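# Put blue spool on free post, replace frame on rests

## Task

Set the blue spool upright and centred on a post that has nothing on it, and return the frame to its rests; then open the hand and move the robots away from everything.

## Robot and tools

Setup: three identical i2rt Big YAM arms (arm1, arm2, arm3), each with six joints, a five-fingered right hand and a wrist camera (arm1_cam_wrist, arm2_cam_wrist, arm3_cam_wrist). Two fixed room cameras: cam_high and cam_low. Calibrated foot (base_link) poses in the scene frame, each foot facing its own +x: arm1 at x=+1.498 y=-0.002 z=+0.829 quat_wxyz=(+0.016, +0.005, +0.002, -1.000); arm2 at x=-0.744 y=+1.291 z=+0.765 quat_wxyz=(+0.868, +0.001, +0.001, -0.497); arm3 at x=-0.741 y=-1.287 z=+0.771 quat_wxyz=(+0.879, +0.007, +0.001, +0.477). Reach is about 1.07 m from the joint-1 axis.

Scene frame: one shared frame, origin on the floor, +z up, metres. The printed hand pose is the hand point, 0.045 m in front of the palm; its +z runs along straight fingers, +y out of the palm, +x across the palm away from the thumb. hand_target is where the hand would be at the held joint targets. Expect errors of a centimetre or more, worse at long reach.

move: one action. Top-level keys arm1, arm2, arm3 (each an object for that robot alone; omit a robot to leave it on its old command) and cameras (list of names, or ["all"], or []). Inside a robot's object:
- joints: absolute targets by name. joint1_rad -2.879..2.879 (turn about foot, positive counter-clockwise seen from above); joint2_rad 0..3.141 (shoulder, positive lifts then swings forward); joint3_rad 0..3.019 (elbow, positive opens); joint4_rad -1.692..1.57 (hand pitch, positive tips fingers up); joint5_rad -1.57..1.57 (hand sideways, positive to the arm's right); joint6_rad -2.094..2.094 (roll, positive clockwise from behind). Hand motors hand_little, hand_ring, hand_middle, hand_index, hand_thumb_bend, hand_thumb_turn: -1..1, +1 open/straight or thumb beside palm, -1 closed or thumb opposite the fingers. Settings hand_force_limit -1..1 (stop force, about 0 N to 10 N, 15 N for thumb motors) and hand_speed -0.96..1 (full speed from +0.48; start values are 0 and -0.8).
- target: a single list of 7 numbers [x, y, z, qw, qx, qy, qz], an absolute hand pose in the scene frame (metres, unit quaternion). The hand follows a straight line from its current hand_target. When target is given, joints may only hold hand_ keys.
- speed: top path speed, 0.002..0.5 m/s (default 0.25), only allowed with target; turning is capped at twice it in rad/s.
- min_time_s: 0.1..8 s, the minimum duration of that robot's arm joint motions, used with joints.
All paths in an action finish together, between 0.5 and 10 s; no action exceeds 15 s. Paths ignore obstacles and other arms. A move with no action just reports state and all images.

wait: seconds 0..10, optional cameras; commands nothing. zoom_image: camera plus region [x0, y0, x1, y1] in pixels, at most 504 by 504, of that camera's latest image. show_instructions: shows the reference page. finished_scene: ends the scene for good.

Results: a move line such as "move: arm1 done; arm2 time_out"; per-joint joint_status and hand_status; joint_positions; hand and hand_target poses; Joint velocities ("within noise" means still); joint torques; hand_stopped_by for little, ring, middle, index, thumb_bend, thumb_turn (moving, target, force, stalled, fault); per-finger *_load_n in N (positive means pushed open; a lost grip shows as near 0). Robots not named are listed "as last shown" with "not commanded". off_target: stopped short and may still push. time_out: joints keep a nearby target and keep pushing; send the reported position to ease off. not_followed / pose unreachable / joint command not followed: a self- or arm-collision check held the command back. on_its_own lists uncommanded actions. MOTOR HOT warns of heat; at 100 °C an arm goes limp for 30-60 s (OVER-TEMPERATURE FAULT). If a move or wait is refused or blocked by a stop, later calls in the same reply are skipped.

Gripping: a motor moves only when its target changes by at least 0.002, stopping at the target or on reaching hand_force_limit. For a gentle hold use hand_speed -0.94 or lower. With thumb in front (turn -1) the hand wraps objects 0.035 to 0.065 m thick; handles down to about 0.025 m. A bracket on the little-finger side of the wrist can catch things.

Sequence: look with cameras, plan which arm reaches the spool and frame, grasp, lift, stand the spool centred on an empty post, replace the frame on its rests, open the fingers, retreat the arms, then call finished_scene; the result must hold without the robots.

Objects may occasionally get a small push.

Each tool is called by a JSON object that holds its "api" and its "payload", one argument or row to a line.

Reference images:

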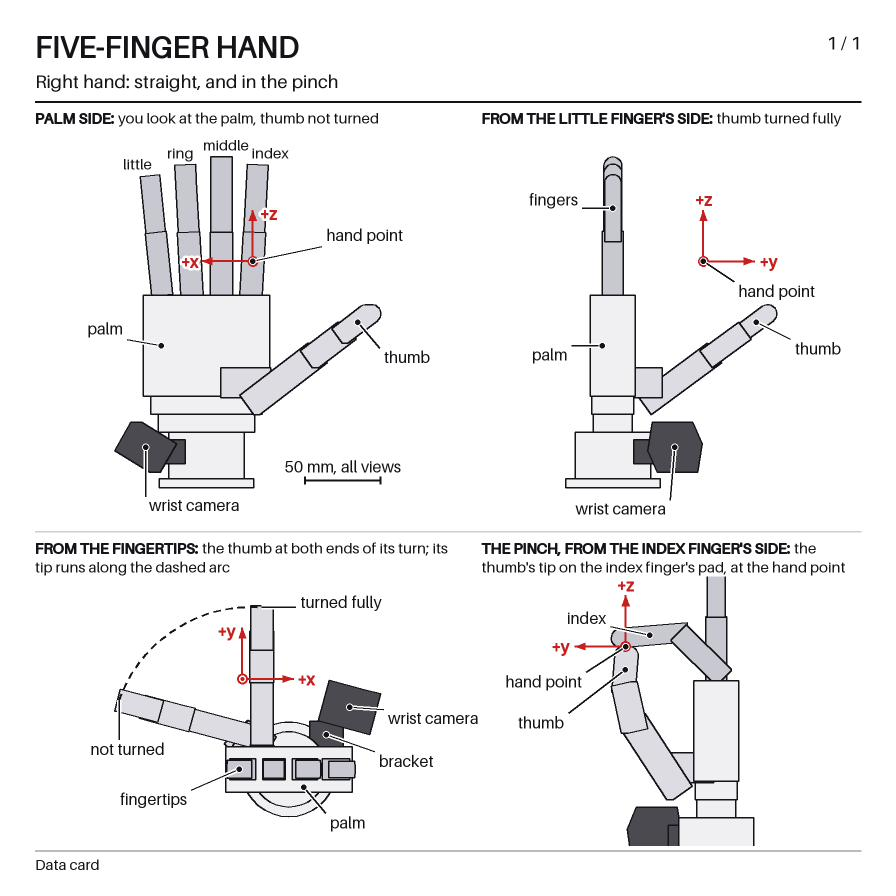

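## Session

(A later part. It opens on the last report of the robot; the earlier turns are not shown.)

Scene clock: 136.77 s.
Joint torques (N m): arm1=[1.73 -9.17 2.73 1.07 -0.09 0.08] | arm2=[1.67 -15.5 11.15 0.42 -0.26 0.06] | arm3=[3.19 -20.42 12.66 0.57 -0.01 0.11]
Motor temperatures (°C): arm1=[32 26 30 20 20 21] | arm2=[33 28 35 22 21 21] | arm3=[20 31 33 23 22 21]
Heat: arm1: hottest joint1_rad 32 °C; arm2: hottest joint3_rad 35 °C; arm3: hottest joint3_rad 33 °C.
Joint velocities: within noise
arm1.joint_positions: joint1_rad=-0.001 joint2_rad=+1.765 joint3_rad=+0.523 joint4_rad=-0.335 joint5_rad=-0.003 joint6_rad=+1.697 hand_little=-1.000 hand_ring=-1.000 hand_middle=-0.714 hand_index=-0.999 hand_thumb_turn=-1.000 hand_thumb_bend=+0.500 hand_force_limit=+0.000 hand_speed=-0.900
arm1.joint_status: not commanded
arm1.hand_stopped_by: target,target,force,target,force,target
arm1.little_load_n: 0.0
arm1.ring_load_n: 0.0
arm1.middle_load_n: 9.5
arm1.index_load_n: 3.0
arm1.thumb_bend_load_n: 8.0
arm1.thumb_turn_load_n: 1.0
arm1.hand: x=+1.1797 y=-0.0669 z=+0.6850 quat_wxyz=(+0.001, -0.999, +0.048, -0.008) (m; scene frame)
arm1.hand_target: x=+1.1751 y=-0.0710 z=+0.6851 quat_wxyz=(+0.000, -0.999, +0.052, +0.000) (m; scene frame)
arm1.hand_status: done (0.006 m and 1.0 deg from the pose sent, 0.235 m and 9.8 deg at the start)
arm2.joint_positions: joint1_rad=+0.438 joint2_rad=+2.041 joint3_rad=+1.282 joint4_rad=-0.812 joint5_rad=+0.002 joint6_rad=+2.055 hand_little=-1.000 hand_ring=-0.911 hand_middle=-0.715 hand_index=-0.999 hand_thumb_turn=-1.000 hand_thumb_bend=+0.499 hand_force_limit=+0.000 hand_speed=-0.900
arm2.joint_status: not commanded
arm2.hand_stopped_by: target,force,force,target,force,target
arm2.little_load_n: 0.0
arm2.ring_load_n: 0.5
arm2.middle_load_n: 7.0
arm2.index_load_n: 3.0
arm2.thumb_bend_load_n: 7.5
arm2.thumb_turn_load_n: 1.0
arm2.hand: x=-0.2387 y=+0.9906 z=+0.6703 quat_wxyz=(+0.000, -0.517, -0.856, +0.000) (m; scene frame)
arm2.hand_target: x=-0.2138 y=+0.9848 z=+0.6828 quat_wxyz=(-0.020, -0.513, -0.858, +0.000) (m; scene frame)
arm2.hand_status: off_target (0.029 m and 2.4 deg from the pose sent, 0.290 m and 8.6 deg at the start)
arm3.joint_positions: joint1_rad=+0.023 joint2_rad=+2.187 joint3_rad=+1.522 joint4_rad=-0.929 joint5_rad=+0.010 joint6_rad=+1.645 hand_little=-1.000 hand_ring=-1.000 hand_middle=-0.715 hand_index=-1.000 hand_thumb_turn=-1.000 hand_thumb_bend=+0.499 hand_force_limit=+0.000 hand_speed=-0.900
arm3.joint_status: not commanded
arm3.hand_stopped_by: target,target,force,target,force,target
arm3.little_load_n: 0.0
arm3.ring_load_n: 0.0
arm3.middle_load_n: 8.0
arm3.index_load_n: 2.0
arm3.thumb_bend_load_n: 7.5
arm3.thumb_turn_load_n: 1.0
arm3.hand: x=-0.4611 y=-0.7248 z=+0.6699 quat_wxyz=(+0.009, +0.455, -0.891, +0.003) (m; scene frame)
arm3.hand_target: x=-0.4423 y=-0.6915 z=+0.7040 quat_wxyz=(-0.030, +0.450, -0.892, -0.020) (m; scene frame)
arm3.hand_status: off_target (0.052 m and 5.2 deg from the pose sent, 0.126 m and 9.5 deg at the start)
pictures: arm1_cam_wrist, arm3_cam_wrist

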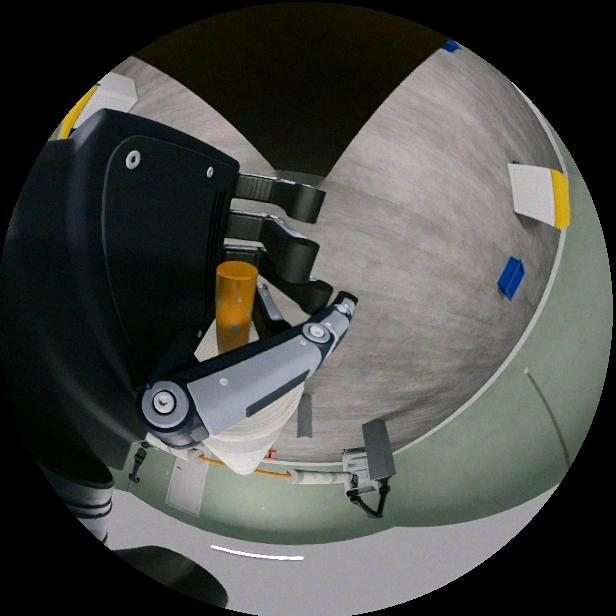

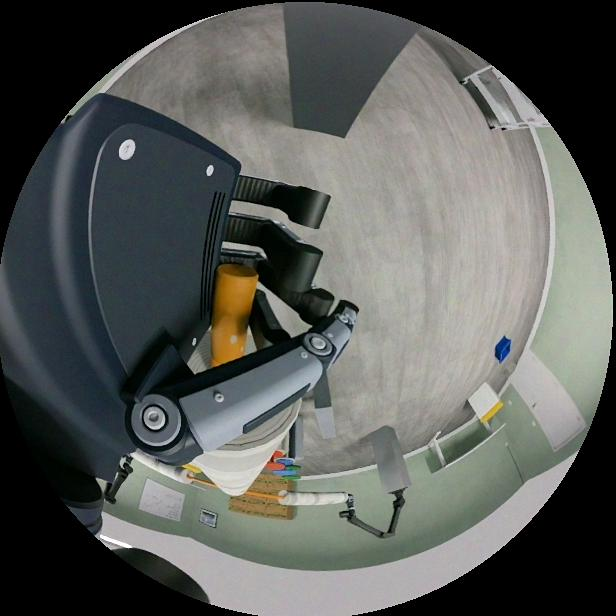

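{"api": "move", "payload": {
  "arm1": {"target": [1.178, -0.076, 0.482, 0, 0.9986, -0.0523, 0], "speed": 0.07},
  "arm2": {"target": [-0.204, 0.986, 0.487, 0.012, 0.513, 0.858, 0], "speed": 0.07},
  "arm3": {"target": [-0.444, -0.684, 0.507, 0.022, -0.450, 0.893, 0.014], "speed": 0.07},
  "cameras": ["cam_high", "cam_low"]
}}

{"api": "zoom_image", "payload": {
  "camera": "cam_low",
  "region": [370, 210, 550, 350]
}}

{"api": "zoom_image", "payload": {
  "camera": "cam_high",
  "region": [360, 200, 510, 350]
}}

Scene clock: 140.83 s.
Joint torques (N m): arm1=[1.61 -12.4 -1.31 1.29 -0.13 0] | arm2=[2.32 -17.9 8.16 0.88 -0.37 0.03] | arm3=[3.14 -21.6 9.61 0.59 0.08 0.11]
Motor temperatures (°C): arm1=[32 26 30 20 20 21] | arm2=[33 28 35 22 21 21] | arm3=[20 31 33 23 22 21]
Heat: arm1: hottest joint1_rad 32 °C; arm2: hottest joint3_rad 35 °C; arm3: hottest joint3_rad 33 °C.
move: arm1 done; arm2 off_target; arm3 off_target
Joint velocities: within noise
arm1.joint_positions: joint1_rad=+0.022 joint2_rad=+2.517 joint3_rad=+0.718 joint4_rad=+0.212 joint5_rad=-0.002 joint6_rad=+1.723 hand_little=-1.000 hand_ring=-1.000 hand_middle=-0.714 hand_index=-0.999 hand_thumb_turn=-1.000 hand_thumb_bend=+0.500 hand_force_limit=+0.000 hand_speed=-0.900
arm1.joint_status: not commanded
arm1.hand_stopped_by: target,target,force,target,force,target
arm1.little_load_n: 0.0
arm1.ring_load_n: 0.0
arm1.middle_load_n: 9.5
arm1.index_load_n: 2.5
arm1.thumb_bend_load_n: 8.0
arm1.thumb_turn_load_n: 1.0
arm1.hand: x=+1.1868 y=-0.0718 z=+0.4818 quat_wxyz=(+0.003, -0.999, +0.050, -0.013) (m; scene frame)
arm1.hand_target: x=+1.1780 y=-0.0760 z=+0.4821 quat_wxyz=(+0.000, -0.999, +0.052, +0.000) (m; scene frame)
arm1.hand_status: done (0.010 m and 1.5 deg from the pose sent, 0.203 m and 1.0 deg at the start)
arm2.joint_positions: joint1_rad=+0.448 joint2_rad=+2.450 joint3_rad=+1.388 joint4_rad=-0.529 joint5_rad=+0.006 joint6_rad=+2.072 hand_little=-1.000 hand_ring=-0.911 hand_middle=-0.715 hand_index=-0.999 hand_thumb_turn=-1.000 hand_thumb_bend=+0.499 hand_force_limit=+0.000 hand_speed=-0.900
arm2.joint_status: not commanded
arm2.hand_stopped_by: target,force,force,target,force,target
arm2.little_load_n: 0.0
arm2.ring_load_n: 0.5
arm2.middle_load_n: 7.0
arm2.index_load_n: 2.5
arm2.thumb_bend_load_n: 7.5
arm2.thumb_turn_load_n: 0.5
arm2.hand: x=-0.2312 y=+0.9909 z=+0.4806 quat_wxyz=(+0.011, -0.520, -0.854, +0.002) (m; scene frame)
arm2.hand_target: x=-0.2048 y=+0.9867 z=+0.4880 quat_wxyz=(-0.012, -0.513, -0.858, +0.000) (m; scene frame)
arm2.hand_status: off_target (0.028 m and 2.8 deg from the pose sent, 0.187 m and 1.5 deg at the start)
arm3.joint_positions: joint1_rad=+0.027 joint2_rad=+2.550 joint3_rad=+1.613 joint4_rad=-0.666 joint5_rad=+0.010 joint6_rad=+1.652 hand_little=-1.000 hand_ring=-1.000 hand_middle=-0.715 hand_index=-1.000 hand_thumb_turn=-1.000 hand_thumb_bend=+0.499 hand_force_limit=+0.000 hand_speed=-0.900
arm3.joint_status: not commanded
arm3.hand_stopped_by: target,target,force,target,force,target
arm3.little_load_n: 0.0
arm3.ring_load_n: 0.5
arm3.middle_load_n: 8.0
arm3.index_load_n: 1.5
arm3.thumb_bend_load_n: 7.5
arm3.thumb_turn_load_n: 1.0
arm3.hand: x=-0.4638 y=-0.7203 z=+0.4826 quat_wxyz=(+0.012, +0.453, -0.891, +0.006) (m; scene frame)
arm3.hand_target: x=-0.4450 y=-0.6856 z=+0.5089 quat_wxyz=(-0.022, +0.450, -0.893, -0.014) (m; scene frame)
arm3.hand_status: off_target (0.048 m and 4.6 deg from the pose sent, 0.169 m and 4.1 deg at the start)
pictures: cam_high, cam_low

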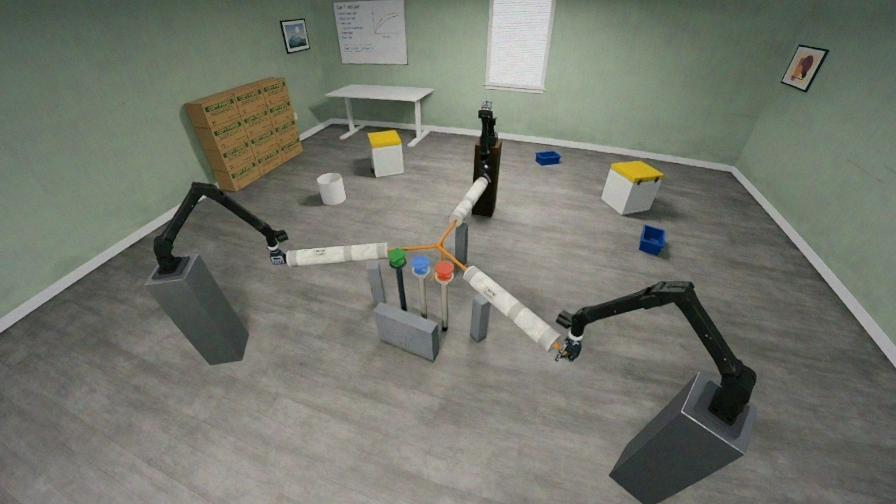

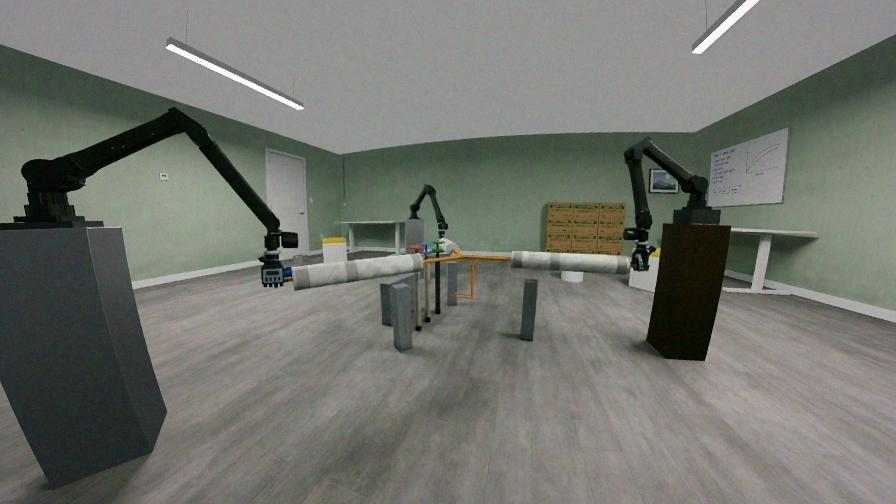

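Scaled by 2.800 from the camera's 896x504 image, which has a finer 1280x720 frame.

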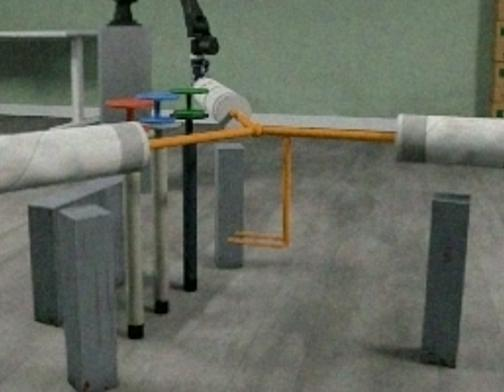

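Scaled by 3.360 from the camera's 896x504 image, which has a finer 1280x720 frame.

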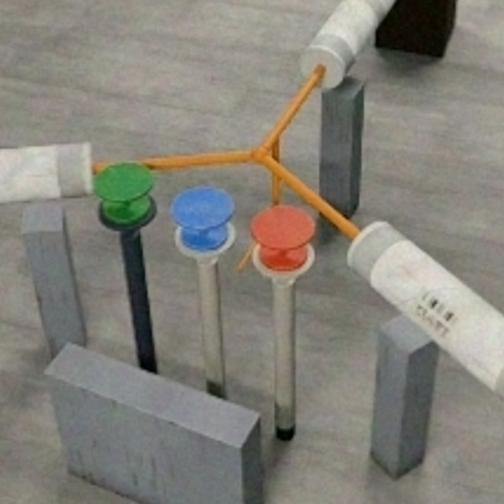

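{"api": "move", "payload": {
  "arm1": {"target": [1.175, -0.077, 0.420, 0, 0.9986, -0.0523, 0], "speed": 0.04},
  "arm2": {"target": [-0.203, 0.986, 0.4205, 0.008, 0.513, 0.858, 0], "speed": 0.04},
  "arm3": {"target": [-0.443, -0.684, 0.443, 0.015, -0.450, 0.893, 0.009], "speed": 0.04},
  "cameras": ["cam_high", "cam_low"]
}}

{"api": "zoom_image", "payload": {
  "camera": "cam_low",
  "region": [370, 210, 550, 350]
}}

{"api": "zoom_image", "payload": {
  "camera": "cam_high",
  "region": [360, 200, 510, 350]
}}

Scene clock: 143.87 s.
Joint torques (N m): arm1=[1.67 -13.16 -1.59 1.42 -0.15 0.01] | arm2=[2.32 -18.55 7.72 0.83 -0.37 -0.06] | arm3=[2.78 -21.95 9.14 0.61 0.13 0.08]
Motor temperatures (°C): arm1=[32 26 29 20 20 21] | arm2=[33 28 34 22 21 21] | arm3=[20 32 33 23 22 21]
Heat: arm1: hottest joint1_rad 32 °C; arm2: hottest joint3_rad 34 °C; arm3: hottest joint3_rad 33 °C.
move: arm1 off_target; arm2 off_target; arm3 off_target
Joint velocities: within noise
arm1.joint_positions: joint1_rad=+0.026 joint2_rad=+2.706 joint3_rad=+0.846 joint4_rad=+0.266 joint5_rad=-0.002 joint6_rad=+1.729 hand_little=-1.000 hand_ring=-1.000 hand_middle=-0.714 hand_index=-0.999 hand_thumb_turn=-1.000 hand_thumb_bend=+0.500 hand_force_limit=+0.000 hand_speed=-0.900
arm1.joint_status: not commanded
arm1.hand_stopped_by: target,target,force,target,force,target
arm1.little_load_n: 0.0
arm1.ring_load_n: 0.0
arm1.middle_load_n: 9.5
arm1.index_load_n: 2.0
arm1.thumb_bend_load_n: 8.0
arm1.thumb_turn_load_n: 1.0
arm1.hand: x=+1.1869 y=-0.0727 z=+0.4194 quat_wxyz=(+0.003, -0.999, +0.051, -0.016) (m; scene frame)
arm1.hand_target: x=+1.1751 y=-0.0771 z=+0.4203 quat_wxyz=(+0.000, -0.999, +0.052, +0.000) (m; scene frame)
arm1.hand_status: off_target (0.013 m and 1.9 deg from the pose sent, 0.063 m and 1.5 deg at the start)
arm2.joint_positions: joint1_rad=+0.450 joint2_rad=+2.603 joint3_rad=+1.478 joint4_rad=-0.474 joint5_rad=+0.007 joint6_rad=+2.076 hand_little=-1.000 hand_ring=-0.911 hand_middle=-0.715 hand_index=-0.999 hand_thumb_turn=-1.000 hand_thumb_bend=+0.499 hand_force_limit=+0.000 hand_speed=-0.900
arm2.joint_status: not commanded
arm2.hand_stopped_by: target,force,force,target,force,target
arm2.little_load_n: 0.0
arm2.ring_load_n: 1.5
arm2.middle_load_n: 7.0
arm2.index_load_n: 3.0
arm2.thumb_bend_load_n: 7.5
arm2.thumb_turn_load_n: 1.0
arm2.hand: x=-0.2296 y=+0.9903 z=+0.4159 quat_wxyz=(+0.015, -0.521, -0.853, +0.002) (m; scene frame)
arm2.hand_target: x=-0.2037 y=+0.9866 z=+0.4217 quat_wxyz=(-0.008, -0.513, -0.858, +0.000) (m; scene frame)
arm2.hand_status: off_target (0.027 m and 2.8 deg from the pose sent, 0.067 m and 2.4 deg at the start)
arm3.joint_positions: joint1_rad=+0.027 joint2_rad=+2.692 joint3_rad=+1.709 joint4_rad=-0.635 joint5_rad=+0.010 joint6_rad=+1.652 hand_little=-1.000 hand_ring=-1.000 hand_middle=-0.715 hand_index=-1.000 hand_thumb_turn=-1.000 hand_thumb_bend=+0.499 hand_force_limit=+0.000 hand_speed=-0.900
arm3.joint_status: not commanded
arm3.hand_stopped_by: target,target,force,target,force,target
arm3.little_load_n: 0.0
arm3.ring_load_n: 0.5
arm3.middle_load_n: 8.0
arm3.index_load_n: 1.0
arm3.thumb_bend_load_n: 7.5
arm3.thumb_turn_load_n: 1.0
arm3.hand: x=-0.4646 y=-0.7200 z=+0.4207 quat_wxyz=(+0.019, +0.453, -0.891, +0.010) (m; scene frame)
arm3.hand_target: x=-0.4439 y=-0.6856 z=+0.4449 quat_wxyz=(-0.015, +0.450, -0.893, -0.009) (m; scene frame)
arm3.hand_status: off_target (0.048 m and 4.5 deg from the pose sent, 0.058 m and 3.6 deg at the start)
pictures: cam_high, cam_low

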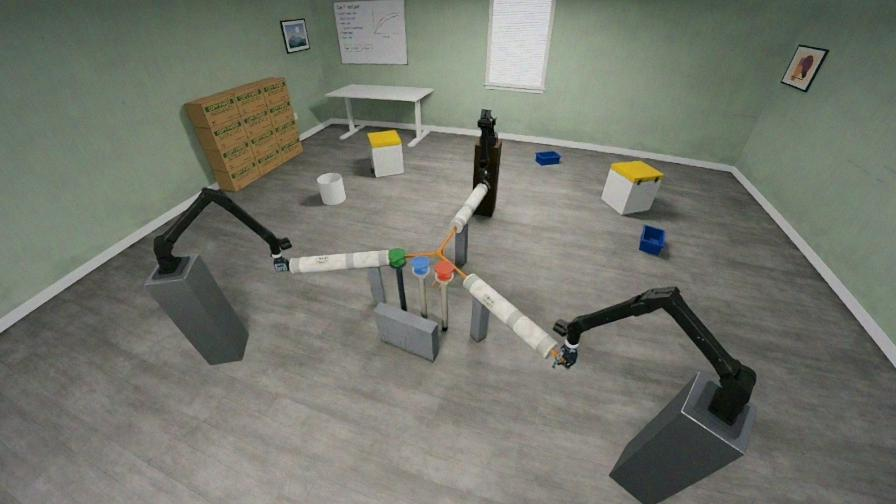

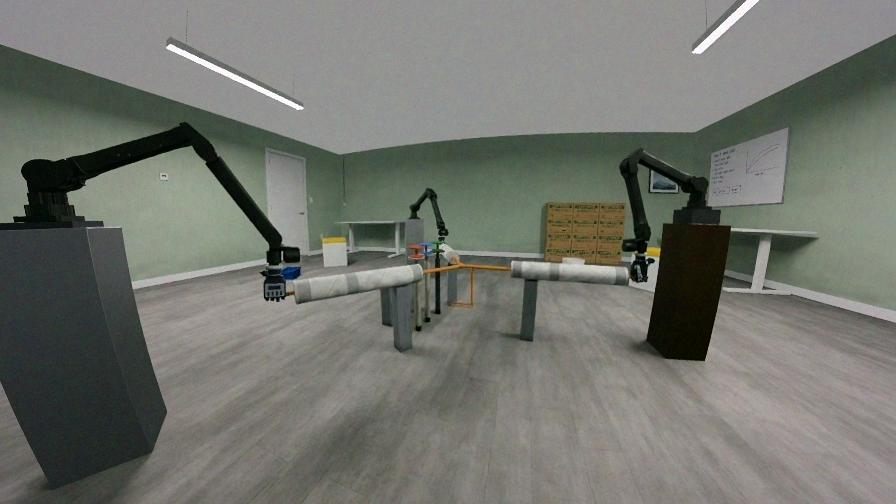

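Scaled by 2.800 from the camera's 896x504 image, which has a finer 1280x720 frame.

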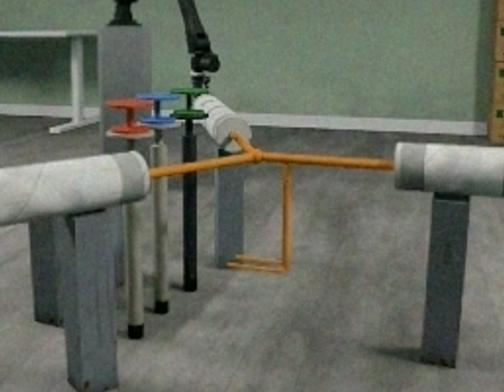

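Scaled by 3.360 from the camera's 896x504 image, which has a finer 1280x720 frame.

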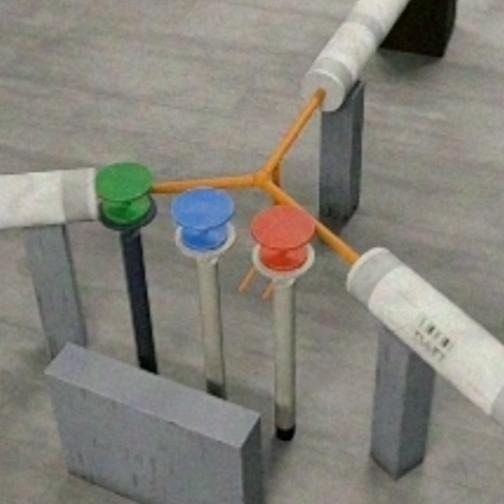

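{"api": "move", "payload": {
  "arm1": {"target": [1.175, -0.077, 0.410, 0, 0.9986, -0.0523, 0], "speed": 0.03},
  "arm2": {"target": [-0.205, 0.986, 0.410, 0.008, 0.513, 0.858, 0], "speed": 0.03},
  "arm3": {"target": [-0.443, -0.684, 0.431, 0.015, -0.450, 0.893, 0.009], "speed": 0.03},
  "cameras": ["cam_low"]
}}

{"api": "zoom_image", "payload": {
  "camera": "cam_low",
  "region": [370, 210, 550, 350]
}}

Scene clock: 145.30 s.
Joint torques (N m): arm1=[1.61 -12.45 -1.32 1.43 -0.13 -0.01] | arm2=[1.9 -16.79 7.84 1.25 -0.36 -0.03] | arm3=[2.9 -20.84 9.14 0.84 0.13 0.08]
Motor temperatures (°C): arm1=[32 25 29 20 20 21] | arm2=[33 28 34 22 21 21] | arm3=[20 32 33 23 22 21]
Heat: arm1: hottest joint1_rad 32 °C; arm2: hottest joint3_rad 34 °C; arm3: hottest joint3_rad 33 °C.
move: arm1 off_target; arm2 off_target; arm3 off_target
Joint velocities: within noise
arm1.joint_positions: joint1_rad=+0.028 joint2_rad=+2.729 joint3_rad=+0.863 joint4_rad=+0.271 joint5_rad=-0.002 joint6_rad=+1.730 hand_little=-1.000 hand_ring=-1.000 hand_middle=-0.714 hand_index=-0.999 hand_thumb_turn=-1.000 hand_thumb_bend=+0.500 hand_force_limit=+0.000 hand_speed=-0.900
arm1.joint_status: not commanded
arm1.hand_stopped_by: target,target,force,target,force,target
arm1.little_load_n: 0.0
arm1.ring_load_n: 0.0
arm1.middle_load_n: 9.5
arm1.index_load_n: 1.0
arm1.thumb_bend_load_n: 8.0
arm1.thumb_turn_load_n: 1.0
arm1.hand: x=+1.1876 y=-0.0733 z=+0.4114 quat_wxyz=(+0.003, -0.999, +0.050, -0.017) (m; scene frame)
arm1.hand_target: x=+1.1752 y=-0.0770 z=+0.4103 quat_wxyz=(+0.000, -0.999, +0.052, +0.000) (m; scene frame)
arm1.hand_status: off_target (0.013 m and 2.0 deg from the pose sent, 0.016 m and 1.9 deg at the start)
arm2.joint_positions: joint1_rad=+0.451 joint2_rad=+2.610 joint3_rad=+1.482 joint4_rad=-0.469 joint5_rad=+0.005 joint6_rad=+2.076 hand_little=-1.000 hand_ring=-0.911 hand_middle=-0.715 hand_index=-0.999 hand_thumb_turn=-1.000 hand_thumb_bend=+0.499 hand_force_limit=+0.000 hand_speed=-0.900
arm2.joint_status: not commanded
arm2.hand_stopped_by: target,force,force,target,force,target
arm2.little_load_n: 0.0
arm2.ring_load_n: 0.5
arm2.middle_load_n: 7.0
arm2.index_load_n: 1.5
arm2.thumb_bend_load_n: 7.5
arm2.thumb_turn_load_n: 1.0
arm2.hand: x=-0.2286 y=+0.9908 z=+0.4130 quat_wxyz=(+0.014, -0.521, -0.854, +0.001) (m; scene frame)
arm2.hand_target: x=-0.2059 y=+0.9866 z=+0.4111 quat_wxyz=(-0.008, -0.513, -0.858, +0.000) (m; scene frame)
arm2.hand_status: off_target (0.024 m and 2.7 deg from the pose sent, 0.026 m and 2.8 deg at the start)
arm3.joint_positions: joint1_rad=+0.027 joint2_rad=+2.703 joint3_rad=+1.727 joint4_rad=-0.632 joint5_rad=+0.010 joint6_rad=+1.652 hand_little=-1.000 hand_ring=-1.000 hand_middle=-0.715 hand_index=-1.000 hand_thumb_turn=-1.000 hand_thumb_bend=+0.499 hand_force_limit=+0.000 hand_speed=-0.900
arm3.joint_status: not commanded
arm3.hand_stopped_by: target,target,force,target,force,target
arm3.little_load_n: 0.0
arm3.ring_load_n: 0.0
arm3.middle_load_n: 8.0
arm3.index_load_n: 1.0
arm3.thumb_bend_load_n: 7.5
arm3.thumb_turn_load_n: 1.0
arm3.hand: x=-0.4613 y=-0.7146 z=+0.4185 quat_wxyz=(+0.014, +0.453, -0.891, +0.007) (m; scene frame)
arm3.hand_target: x=-0.4438 y=-0.6853 z=+0.4328 quat_wxyz=(-0.015, +0.450, -0.893, -0.009) (m; scene frame)
arm3.hand_status: off_target (0.038 m and 3.9 deg from the pose sent, 0.043 m and 4.5 deg at the start)
pictures: cam_low

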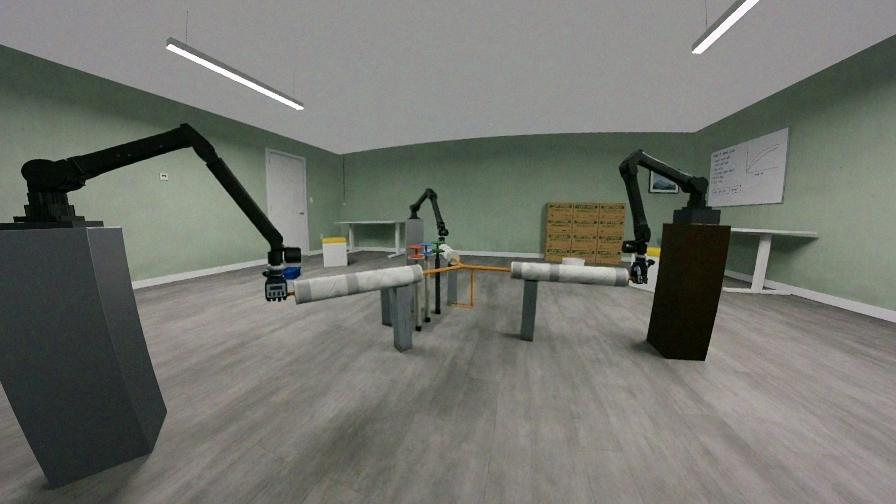

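Scaled by 2.800 from the camera's 896x504 image, which has a finer 1280x720 frame.

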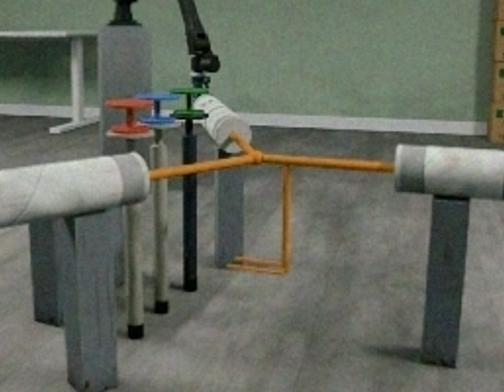

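{"api": "move", "payload": {
  "arm1": {"joints": {"hand_speed": -0.7, "hand_thumb_bend": 1.0, "hand_little": 1.0, "hand_ring": 1.0, "hand_middle": 1.0, "hand_index": 1.0}},
  "arm2": {"joints": {"hand_speed": -0.7, "hand_thumb_bend": 1.0, "hand_little": 1.0, "hand_ring": 1.0, "hand_middle": 1.0, "hand_index": 1.0}},
  "arm3": {"joints": {"hand_speed": -0.7, "hand_thumb_bend": 1.0, "hand_little": 1.0, "hand_ring": 1.0, "hand_middle": 1.0, "hand_index": 1.0}},
  "cameras": ["all"]
}}

Scene clock: 148.73 s.
Joint torques (N m): arm1=[1.08 -12.98 -1.89 0.92 -0.13 -0.07] | arm2=[2.14 -16.91 7.25 1.26 -0.29 -0.03] | arm3=[3.02 -21.13 7.76 0.61 0.1 0.07]
Motor temperatures (°C): arm1=[32 25 29 20 20 21] | arm2=[33 28 34 22 21 21] | arm3=[20 32 33 23 22 21]
Heat: arm1: hottest joint1_rad 32 °C; arm2: hottest joint3_rad 34 °C; arm3: hottest joint3_rad 33 °C.
move: arm1 done; arm2 done; arm3 done
Joint velocities: within noise
arm1.joint_positions: joint1_rad=+0.028 joint2_rad=+2.729 joint3_rad=+0.872 joint4_rad=+0.284 joint5_rad=-0.002 joint6_rad=+1.735 hand_little=+1.000 hand_ring=+1.000 hand_middle=+1.000 hand_index=+1.000 hand_thumb_turn=-1.000 hand_thumb_bend=+1.000 hand_force_limit=+0.000 hand_speed=-0.700
arm1.joint_status: all done
arm1.hand_stopped_by: target,target,target,target,target,target
arm1.little_load_n: 0.0
arm1.ring_load_n: 0.0
arm1.middle_load_n: 0.0
arm1.index_load_n: 0.0
arm1.thumb_bend_load_n: 0.0
arm1.thumb_turn_load_n: 0.0
arm1.hand: x=+1.1780 y=-0.0736 z=+0.4111 quat_wxyz=(+0.002, -0.999, +0.053, -0.006) (m; scene frame)
arm1.hand_target: x=+1.1751 y=-0.0770 z=+0.4104 quat_wxyz=(+0.000, -0.999, +0.052, +0.000) (m; scene frame)
arm1.hand_status: not commanded
arm2.joint_positions: joint1_rad=+0.451 joint2_rad=+2.610 joint3_rad=+1.492 joint4_rad=-0.468 joint5_rad=+0.005 joint6_rad=+2.076 hand_little=+1.000 hand_ring=+1.000 hand_middle=+1.000 hand_index=+1.000 hand_thumb_turn=-1.000 hand_thumb_bend=+1.000 hand_force_limit=+0.000 hand_speed=-0.700
arm2.joint_status: all done
arm2.hand_stopped_by: target,target,target,target,target,target
arm2.little_load_n: 0.0
arm2.ring_load_n: 0.0
arm2.middle_load_n: 0.0
arm2.index_load_n: 0.0
arm2.thumb_bend_load_n: 0.0
arm2.thumb_turn_load_n: 0.5
arm2.hand: x=-0.2232 y=+0.9875 z=+0.4152 quat_wxyz=(+0.008, -0.520, -0.854, +0.001) (m; scene frame)
arm2.hand_target: x=-0.2059 y=+0.9867 z=+0.4111 quat_wxyz=(-0.008, -0.513, -0.858, +0.000) (m; scene frame)
arm2.hand_status: not commanded
arm3.joint_positions: joint1_rad=+0.027 joint2_rad=+2.703 joint3_rad=+1.744 joint4_rad=-0.627 joint5_rad=+0.012 joint6_rad=+1.652 hand_little=+1.000 hand_ring=+1.000 hand_middle=+1.000 hand_index=+1.000 hand_thumb_turn=-1.000 hand_thumb_bend=+1.000 hand_force_limit=+0.000 hand_speed=-0.700
arm3.joint_status: all done
arm3.hand_stopped_by: target,target,target,target,target,target
arm3.little_load_n: 0.0
arm3.ring_load_n: 0.0
arm3.middle_load_n: 0.0
arm3.index_load_n: 0.0
arm3.thumb_bend_load_n: -0.5
arm3.thumb_turn_load_n: 0.0
arm3.hand: x=-0.4549 y=-0.7048 z=+0.4230 quat_wxyz=(+0.005, +0.453, -0.891, +0.002) (m; scene frame)
arm3.hand_target: x=-0.4438 y=-0.6853 z=+0.4329 quat_wxyz=(-0.015, +0.450, -0.893, -0.009) (m; scene frame)
arm3.hand_status: not commanded
pictures: arm1_cam_wrist, arm2_cam_wrist, arm3_cam_wrist, cam_high, cam_low

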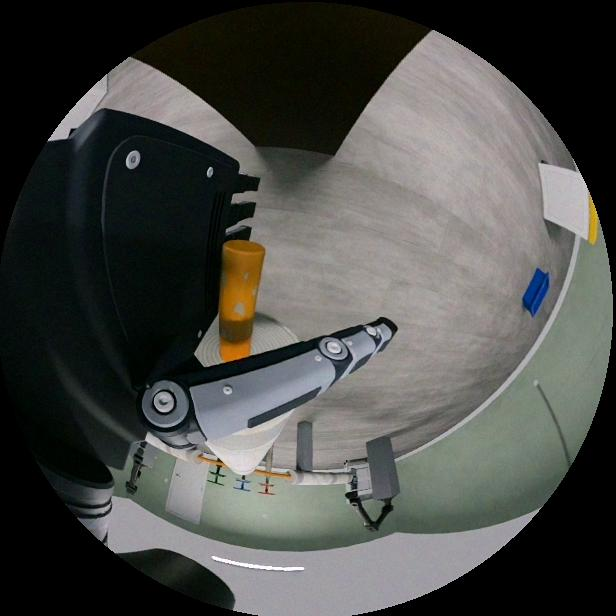

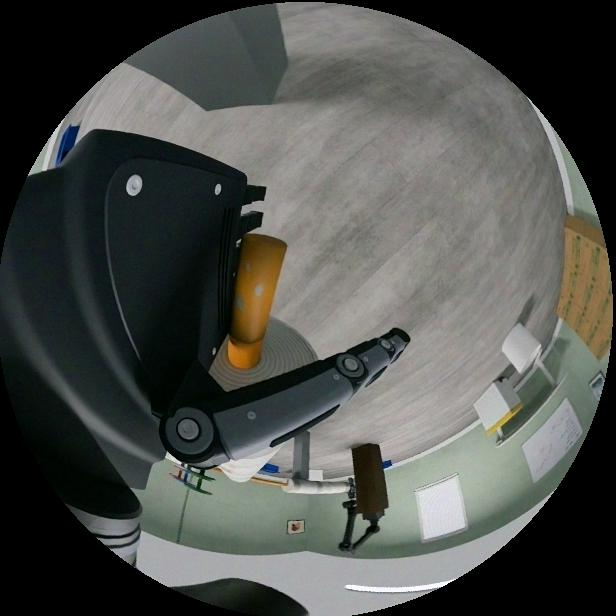

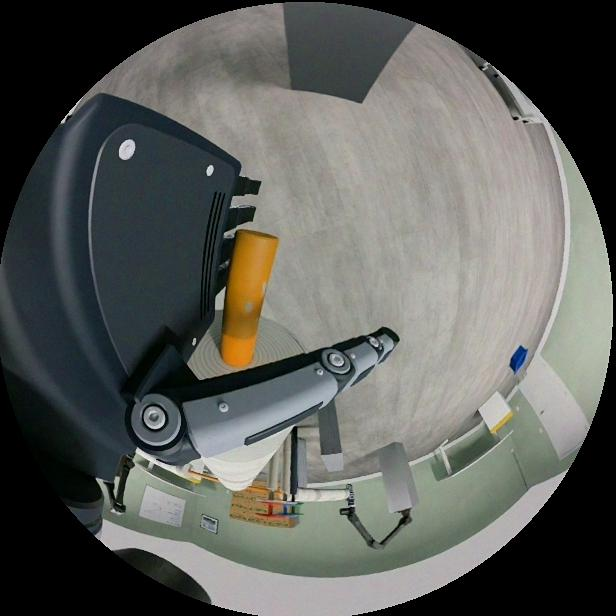

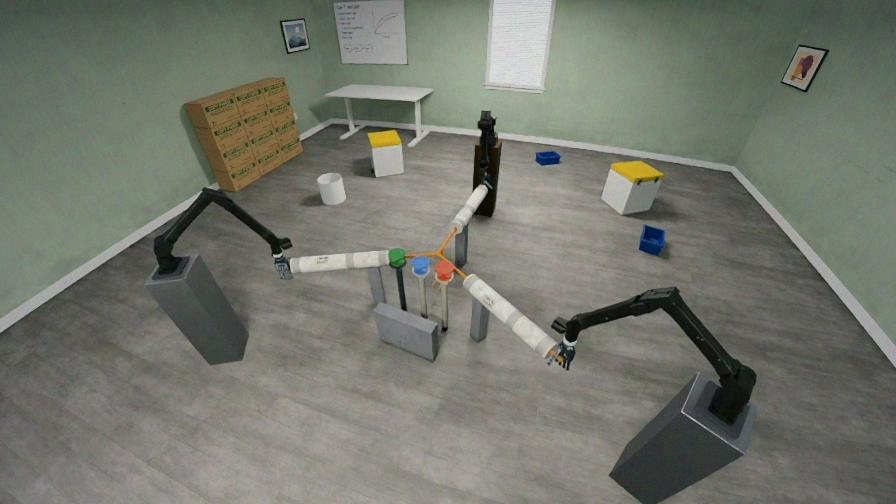

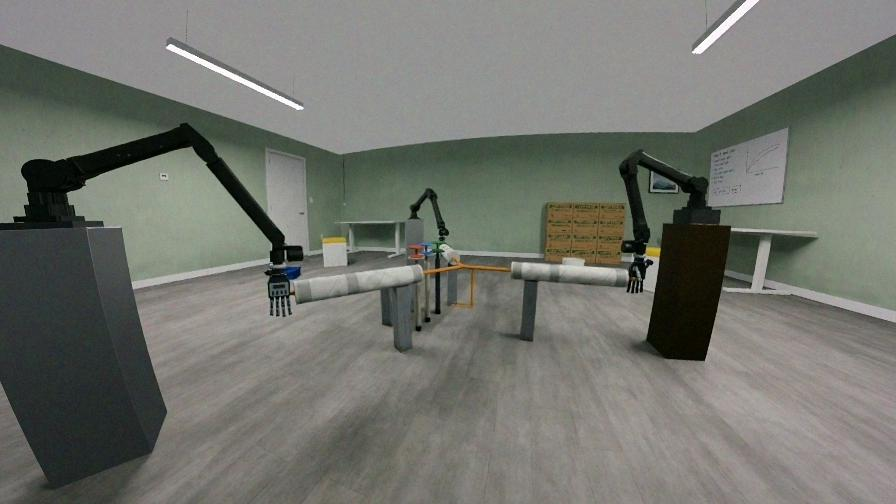

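{"api": "move", "payload": {
  "arm1": {"target": [1.178, -0.047, 0.425, 0, 0.9986, -0.0523, 0], "speed": 0.05},
  "arm2": {"target": [-0.2327, 0.973, 0.425, 0.008, 0.513, 0.858, 0], "speed": 0.05},
  "arm3": {"target": [-0.4198, -0.7033, 0.447, 0.015, -0.450, 0.893, 0.009], "speed": 0.05},
  "cameras": ["arm1_cam_wrist", "arm2_cam_wrist", "arm3_cam_wrist"]
}}

Scene clock: 150.87 s.
Joint torques (N m): arm1=[-0.85 -14.04 -3.38 0.8 -0.13 -0.22] | arm2=[1.32 -19.66 3.45 0.99 -0.27 -0.19] | arm3=[2.37 -22.12 5.18 0.51 0.06 -0.08]
Motor temperatures (°C): arm1=[32 25 29 20 20 21] | arm2=[33 28 34 22 21 21] | arm3=[20 32 32 23 22 21]
Heat: arm1: hottest joint1_rad 32 °C; arm2: hottest joint3_rad 34 °C; arm3: hottest joint2_rad 32 °C.
move: arm1 done; arm2 done; arm3 off_target
Joint velocities: within noise
arm1.joint_positions: joint1_rad=-0.058 joint2_rad=+2.709 joint3_rad=+0.851 joint4_rad=+0.284 joint5_rad=-0.002 joint6_rad=+1.649 hand_little=+1.000 hand_ring=+1.000 hand_middle=+1.000 hand_index=+1.000 hand_thumb_turn=-1.000 hand_thumb_bend=+1.000 hand_force_limit=+0.000 hand_speed=-0.700
arm1.joint_status: not commanded
arm1.hand_stopped_by: target,target,target,target,target,target
arm1.little_load_n: 0.0
arm1.ring_load_n: 0.0
arm1.middle_load_n: 0.0
arm1.index_load_n: 0.0
arm1.thumb_bend_load_n: 0.0
arm1.thumb_turn_load_n: 0.0
arm1.hand: x=+1.1797 y=-0.0490 z=+0.4188 quat_wxyz=(+0.002, -0.999, +0.052, -0.006) (m; scene frame)
arm1.hand_target: x=+1.1780 y=-0.0471 z=+0.4249 quat_wxyz=(+0.000, -0.999, +0.052, +0.000) (m; scene frame)
arm1.hand_status: done (0.007 m and 0.7 deg from the pose sent, 0.030 m and 0.7 deg at the start)
arm2.joint_positions: joint1_rad=+0.422 joint2_rad=+2.597 joint3_rad=+1.464 joint4_rad=-0.439 joint5_rad=+0.004 joint6_rad=+2.040 hand_little=+1.000 hand_ring=+1.000 hand_middle=+1.000 hand_index=+1.000 hand_thumb_turn=-1.000 hand_thumb_bend=+1.000 hand_force_limit=+0.000 hand_speed=-0.700
arm2.joint_status: not commanded
arm2.hand_stopped_by: target,target,target,target,target,target
arm2.little_load_n: 0.0
arm2.ring_load_n: 0.0
arm2.middle_load_n: 0.0
arm2.index_load_n: 0.0
arm2.thumb_bend_load_n: 0.0
arm2.thumb_turn_load_n: 0.0
arm2.hand: x=-0.2348 y=+0.9768 z=+0.4180 quat_wxyz=(+0.001, -0.518, -0.855, +0.001) (m; scene frame)
arm2.hand_target: x=-0.2326 y=+0.9729 z=+0.4250 quat_wxyz=(-0.008, -0.513, -0.858, +0.000) (m; scene frame)
arm2.hand_status: done (0.008 m and 1.2 deg from the pose sent, 0.020 m and 2.1 deg at the start)
arm3.joint_positions: joint1_rad=-0.014 joint2_rad=+2.679 joint3_rad=+1.744 joint4_rad=-0.627 joint5_rad=+0.012 joint6_rad=+1.624 hand_little=+1.000 hand_ring=+1.000 hand_middle=+1.000 hand_index=+1.000 hand_thumb_turn=-1.000 hand_thumb_bend=+1.000 hand_force_limit=+0.000 hand_speed=-0.700
arm3.joint_status: not commanded
arm3.hand_stopped_by: target,target,target,target,target,target
arm3.little_load_n: 0.0
arm3.ring_load_n: 0.0
arm3.middle_load_n: 0.0
arm3.index_load_n: 0.0
arm3.thumb_bend_load_n: -0.5
arm3.thumb_turn_load_n: 0.0
arm3.hand: x=-0.4267 y=-0.7084 z=+0.4381 quat_wxyz=(-0.006, +0.448, -0.894, -0.005) (m; scene frame)
arm3.hand_target: x=-0.4199 y=-0.7033 z=+0.4470 quat_wxyz=(-0.015, +0.450, -0.893, -0.009) (m; scene frame)
arm3.hand_status: off_target (0.012 m and 1.2 deg from the pose sent, 0.043 m and 2.6 deg at the start)
pictures: arm1_cam_wrist, arm2_cam_wrist, arm3_cam_wrist

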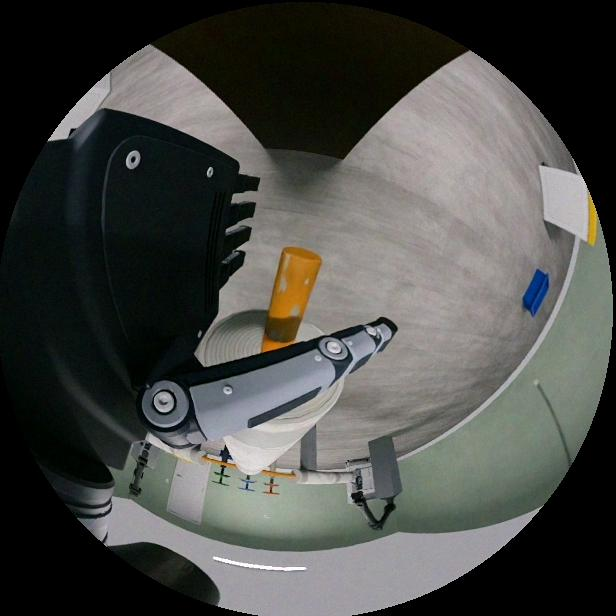

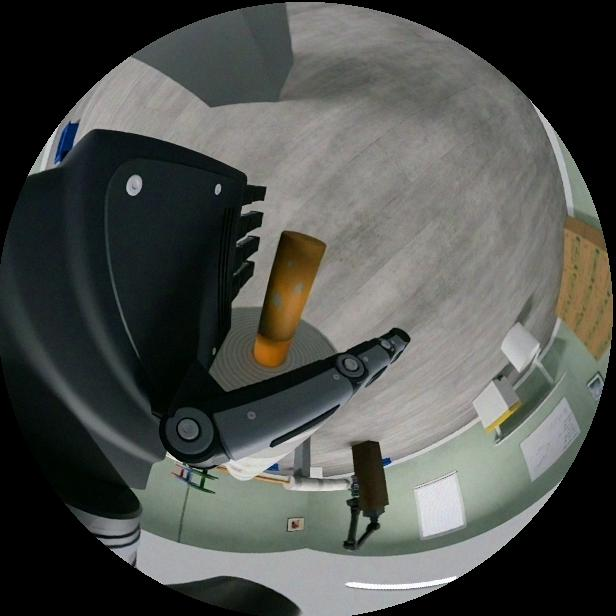

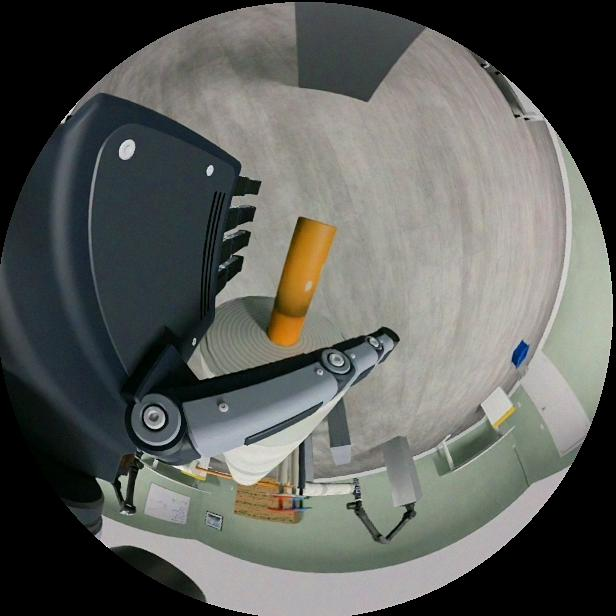

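{"api": "move", "payload": {
  "arm1": {"target": [1.178, -0.050, 0.68, 0, 0.9986, -0.0523, 0], "speed": 0.12},
  "arm2": {"target": [-0.2300, 0.975, 0.68, 0.008, 0.513, 0.858, 0], "speed": 0.12},
  "arm3": {"target": [-0.4220, -0.7013, 0.70, 0.015, -0.450, 0.893, 0.009], "speed": 0.12},
  "cameras": ["all"]
}}

{"api": "zoom_image", "payload": {
  "camera": "cam_low",
  "region": [370, 210, 550, 350]
}}

{"api": "zoom_image", "payload": {
  "camera": "cam_high",
  "region": [360, 200, 510, 350]
}}

Scene clock: 154.03 s.
Joint torques (N m): arm1=[0.56 -10.4 2.25 -0.12 -0.1 -0.16] | arm2=[1.03 -17.2 7.12 -0.02 -0.25 -0.16] | arm3=[3.25 -20.37 7.86 -0.1 0.08 -0.02]
Motor temperatures (°C): arm1=[32 25 29 20 20 21] | arm2=[32 29 33 22 21 21] | arm3=[20 32 32 23 22 21]
Heat: arm1: hottest joint1_rad 32 °C; arm2: hottest joint3_rad 33 °C; arm3: hottest joint2_rad 32 °C.
move: arm1 done; arm2 done; arm3 done
Joint velocities: within noise
arm1.joint_positions: joint1_rad=-0.058 joint2_rad=+1.794 joint3_rad=+0.518 joint4_rad=-0.281 joint5_rad=-0.002 joint6_rad=+1.648 hand_little=+1.000 hand_ring=+1.000 hand_middle=+1.000 hand_index=+1.000 hand_thumb_turn=-1.000 hand_thumb_bend=+1.000 hand_force_limit=+0.000 hand_speed=-0.700
arm1.joint_status: not commanded
arm1.hand_stopped_by: target,target,target,target,target,target
arm1.little_load_n: 0.0
arm1.ring_load_n: 0.0
arm1.middle_load_n: 0.0
arm1.index_load_n: -0.5
arm1.thumb_bend_load_n: -0.5
arm1.thumb_turn_load_n: 0.0
arm1.hand: x=+1.1753 y=-0.0501 z=+0.6777 quat_wxyz=(+0.002, -0.999, +0.052, +0.003) (m; scene frame)
arm1.hand_target: x=+1.1781 y=-0.0500 z=+0.6799 quat_wxyz=(+0.000, -0.999, +0.052, +0.000) (m; scene frame)
arm1.hand_status: done (0.004 m and 0.4 deg from the pose sent, 0.261 m and 0.7 deg at the start)
arm2.joint_positions: joint1_rad=+0.422 joint2_rad=+2.055 joint3_rad=+1.330 joint4_rad=-0.819 joint5_rad=+0.002 joint6_rad=+2.040 hand_little=+1.000 hand_ring=+1.000 hand_middle=+1.000 hand_index=+1.000 hand_thumb_turn=-1.000 hand_thumb_bend=+1.000 hand_force_limit=+0.000 hand_speed=-0.700
arm2.joint_status: not commanded
arm2.hand_stopped_by: target,target,target,target,target,target
arm2.little_load_n: 0.0
arm2.ring_load_n: 0.0
arm2.middle_load_n: 0.0
arm2.index_load_n: 0.0
arm2.thumb_bend_load_n: -0.5
arm2.thumb_turn_load_n: 0.0
arm2.hand: x=-0.2275 y=+0.9716 z=+0.6780 quat_wxyz=(-0.013, -0.518, -0.855, +0.001) (m; scene frame)
arm2.hand_target: x=-0.2301 y=+0.9750 z=+0.6800 quat_wxyz=(-0.008, -0.513, -0.858, +0.000) (m; scene frame)
arm2.hand_status: done (0.005 m and 0.8 deg from the pose sent, 0.262 m and 1.2 deg at the start)
arm3.joint_positions: joint1_rad=-0.014 joint2_rad=+2.209 joint3_rad=+1.632 joint4_rad=-0.966 joint5_rad=+0.012 joint6_rad=+1.624 hand_little=+1.000 hand_ring=+1.000 hand_middle=+1.000 hand_index=+1.000 hand_thumb_turn=-1.000 hand_thumb_bend=+1.000 hand_force_limit=+0.000 hand_speed=-0.700
arm3.joint_status: not commanded
arm3.hand_stopped_by: target,target,target,target,target,target
arm3.little_load_n: 0.0
arm3.ring_load_n: 0.0
arm3.middle_load_n: 0.0
arm3.index_load_n: 0.0
arm3.thumb_bend_load_n: 0.0
arm3.thumb_turn_load_n: 0.0
arm3.hand: x=-0.4196 y=-0.7041 z=+0.6928 quat_wxyz=(-0.013, +0.448, -0.894, -0.009) (m; scene frame)
arm3.hand_target: x=-0.4220 y=-0.7012 z=+0.7001 quat_wxyz=(-0.015, +0.450, -0.893, -0.009) (m; scene frame)
arm3.hand_status: done (0.008 m and 0.4 deg from the pose sent, 0.262 m and 1.2 deg at the start)
pictures: arm1_cam_wrist, arm2_cam_wrist, arm3_cam_wrist, cam_high, cam_low

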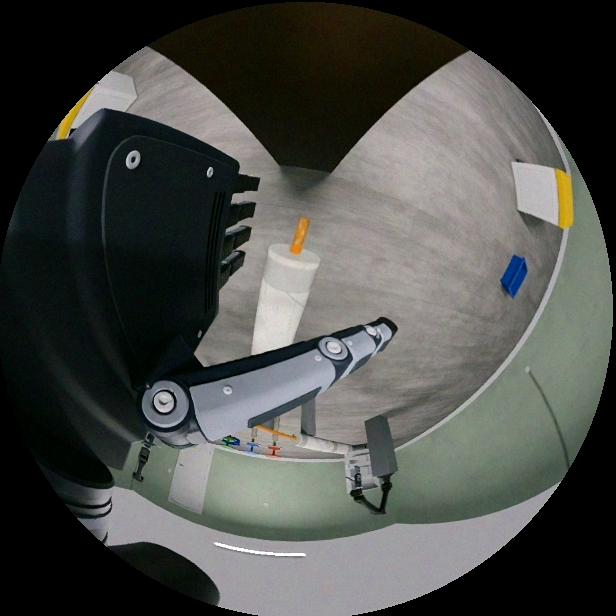

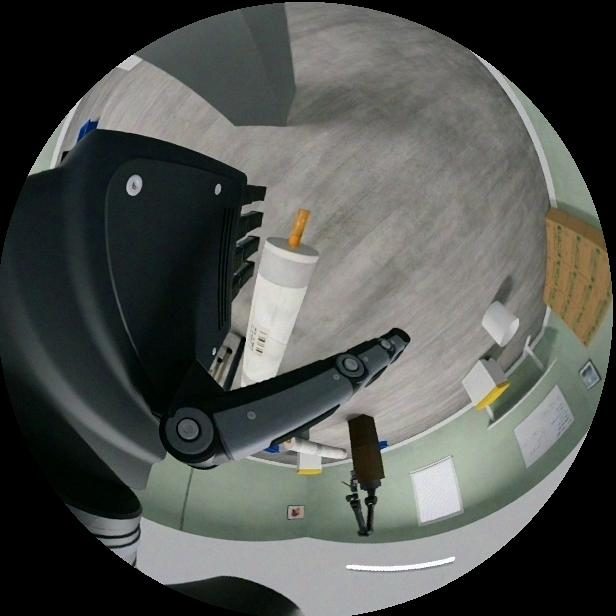

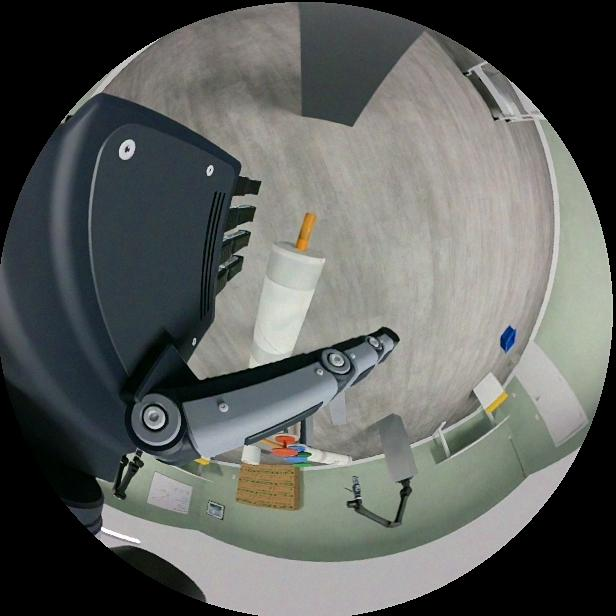

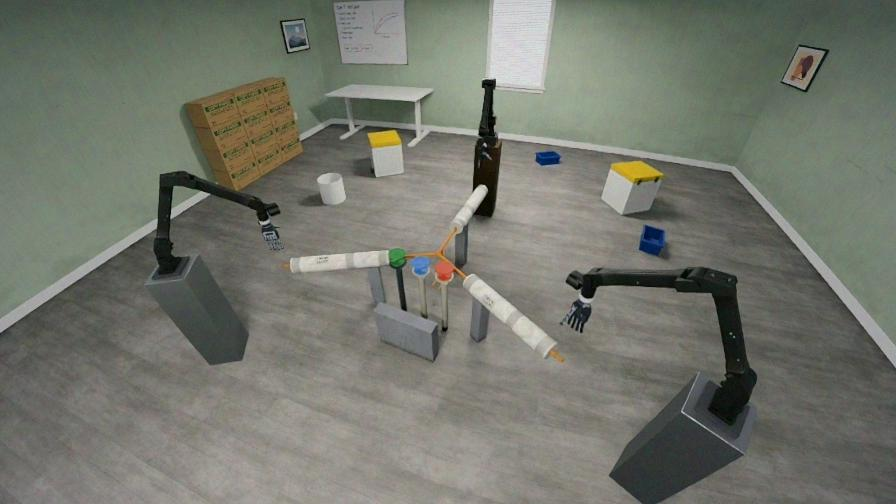

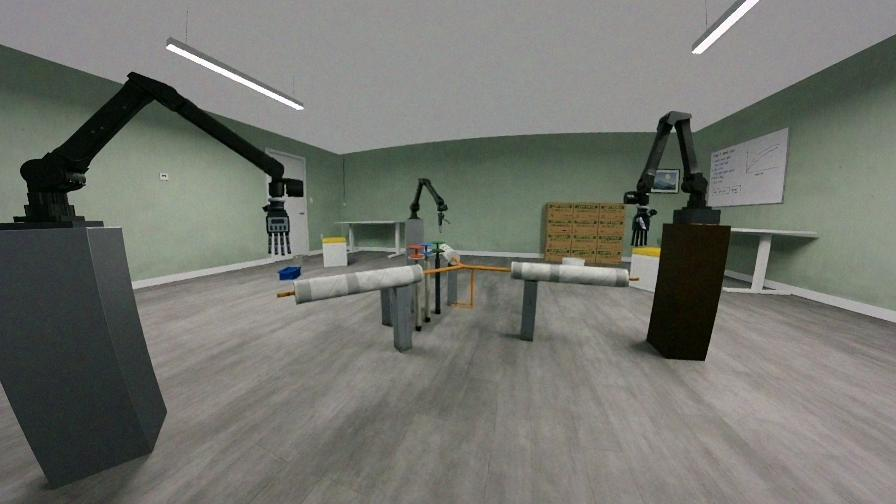

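Scaled by 2.800 from the camera's 896x504 image, which has a finer 1280x720 frame.

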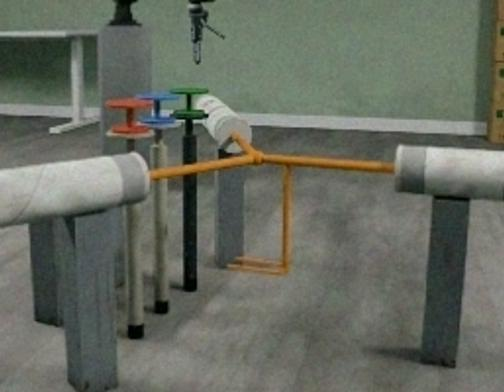

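Scaled by 3.360 from the camera's 896x504 image, which has a finer 1280x720 frame.

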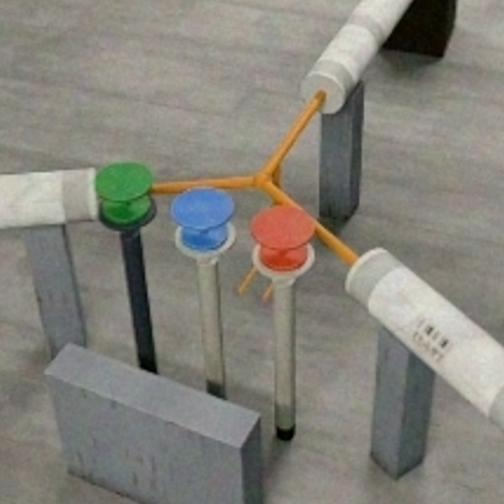

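{"api": "finished_scene", "payload": {

}}

The scene is finished: the task was done.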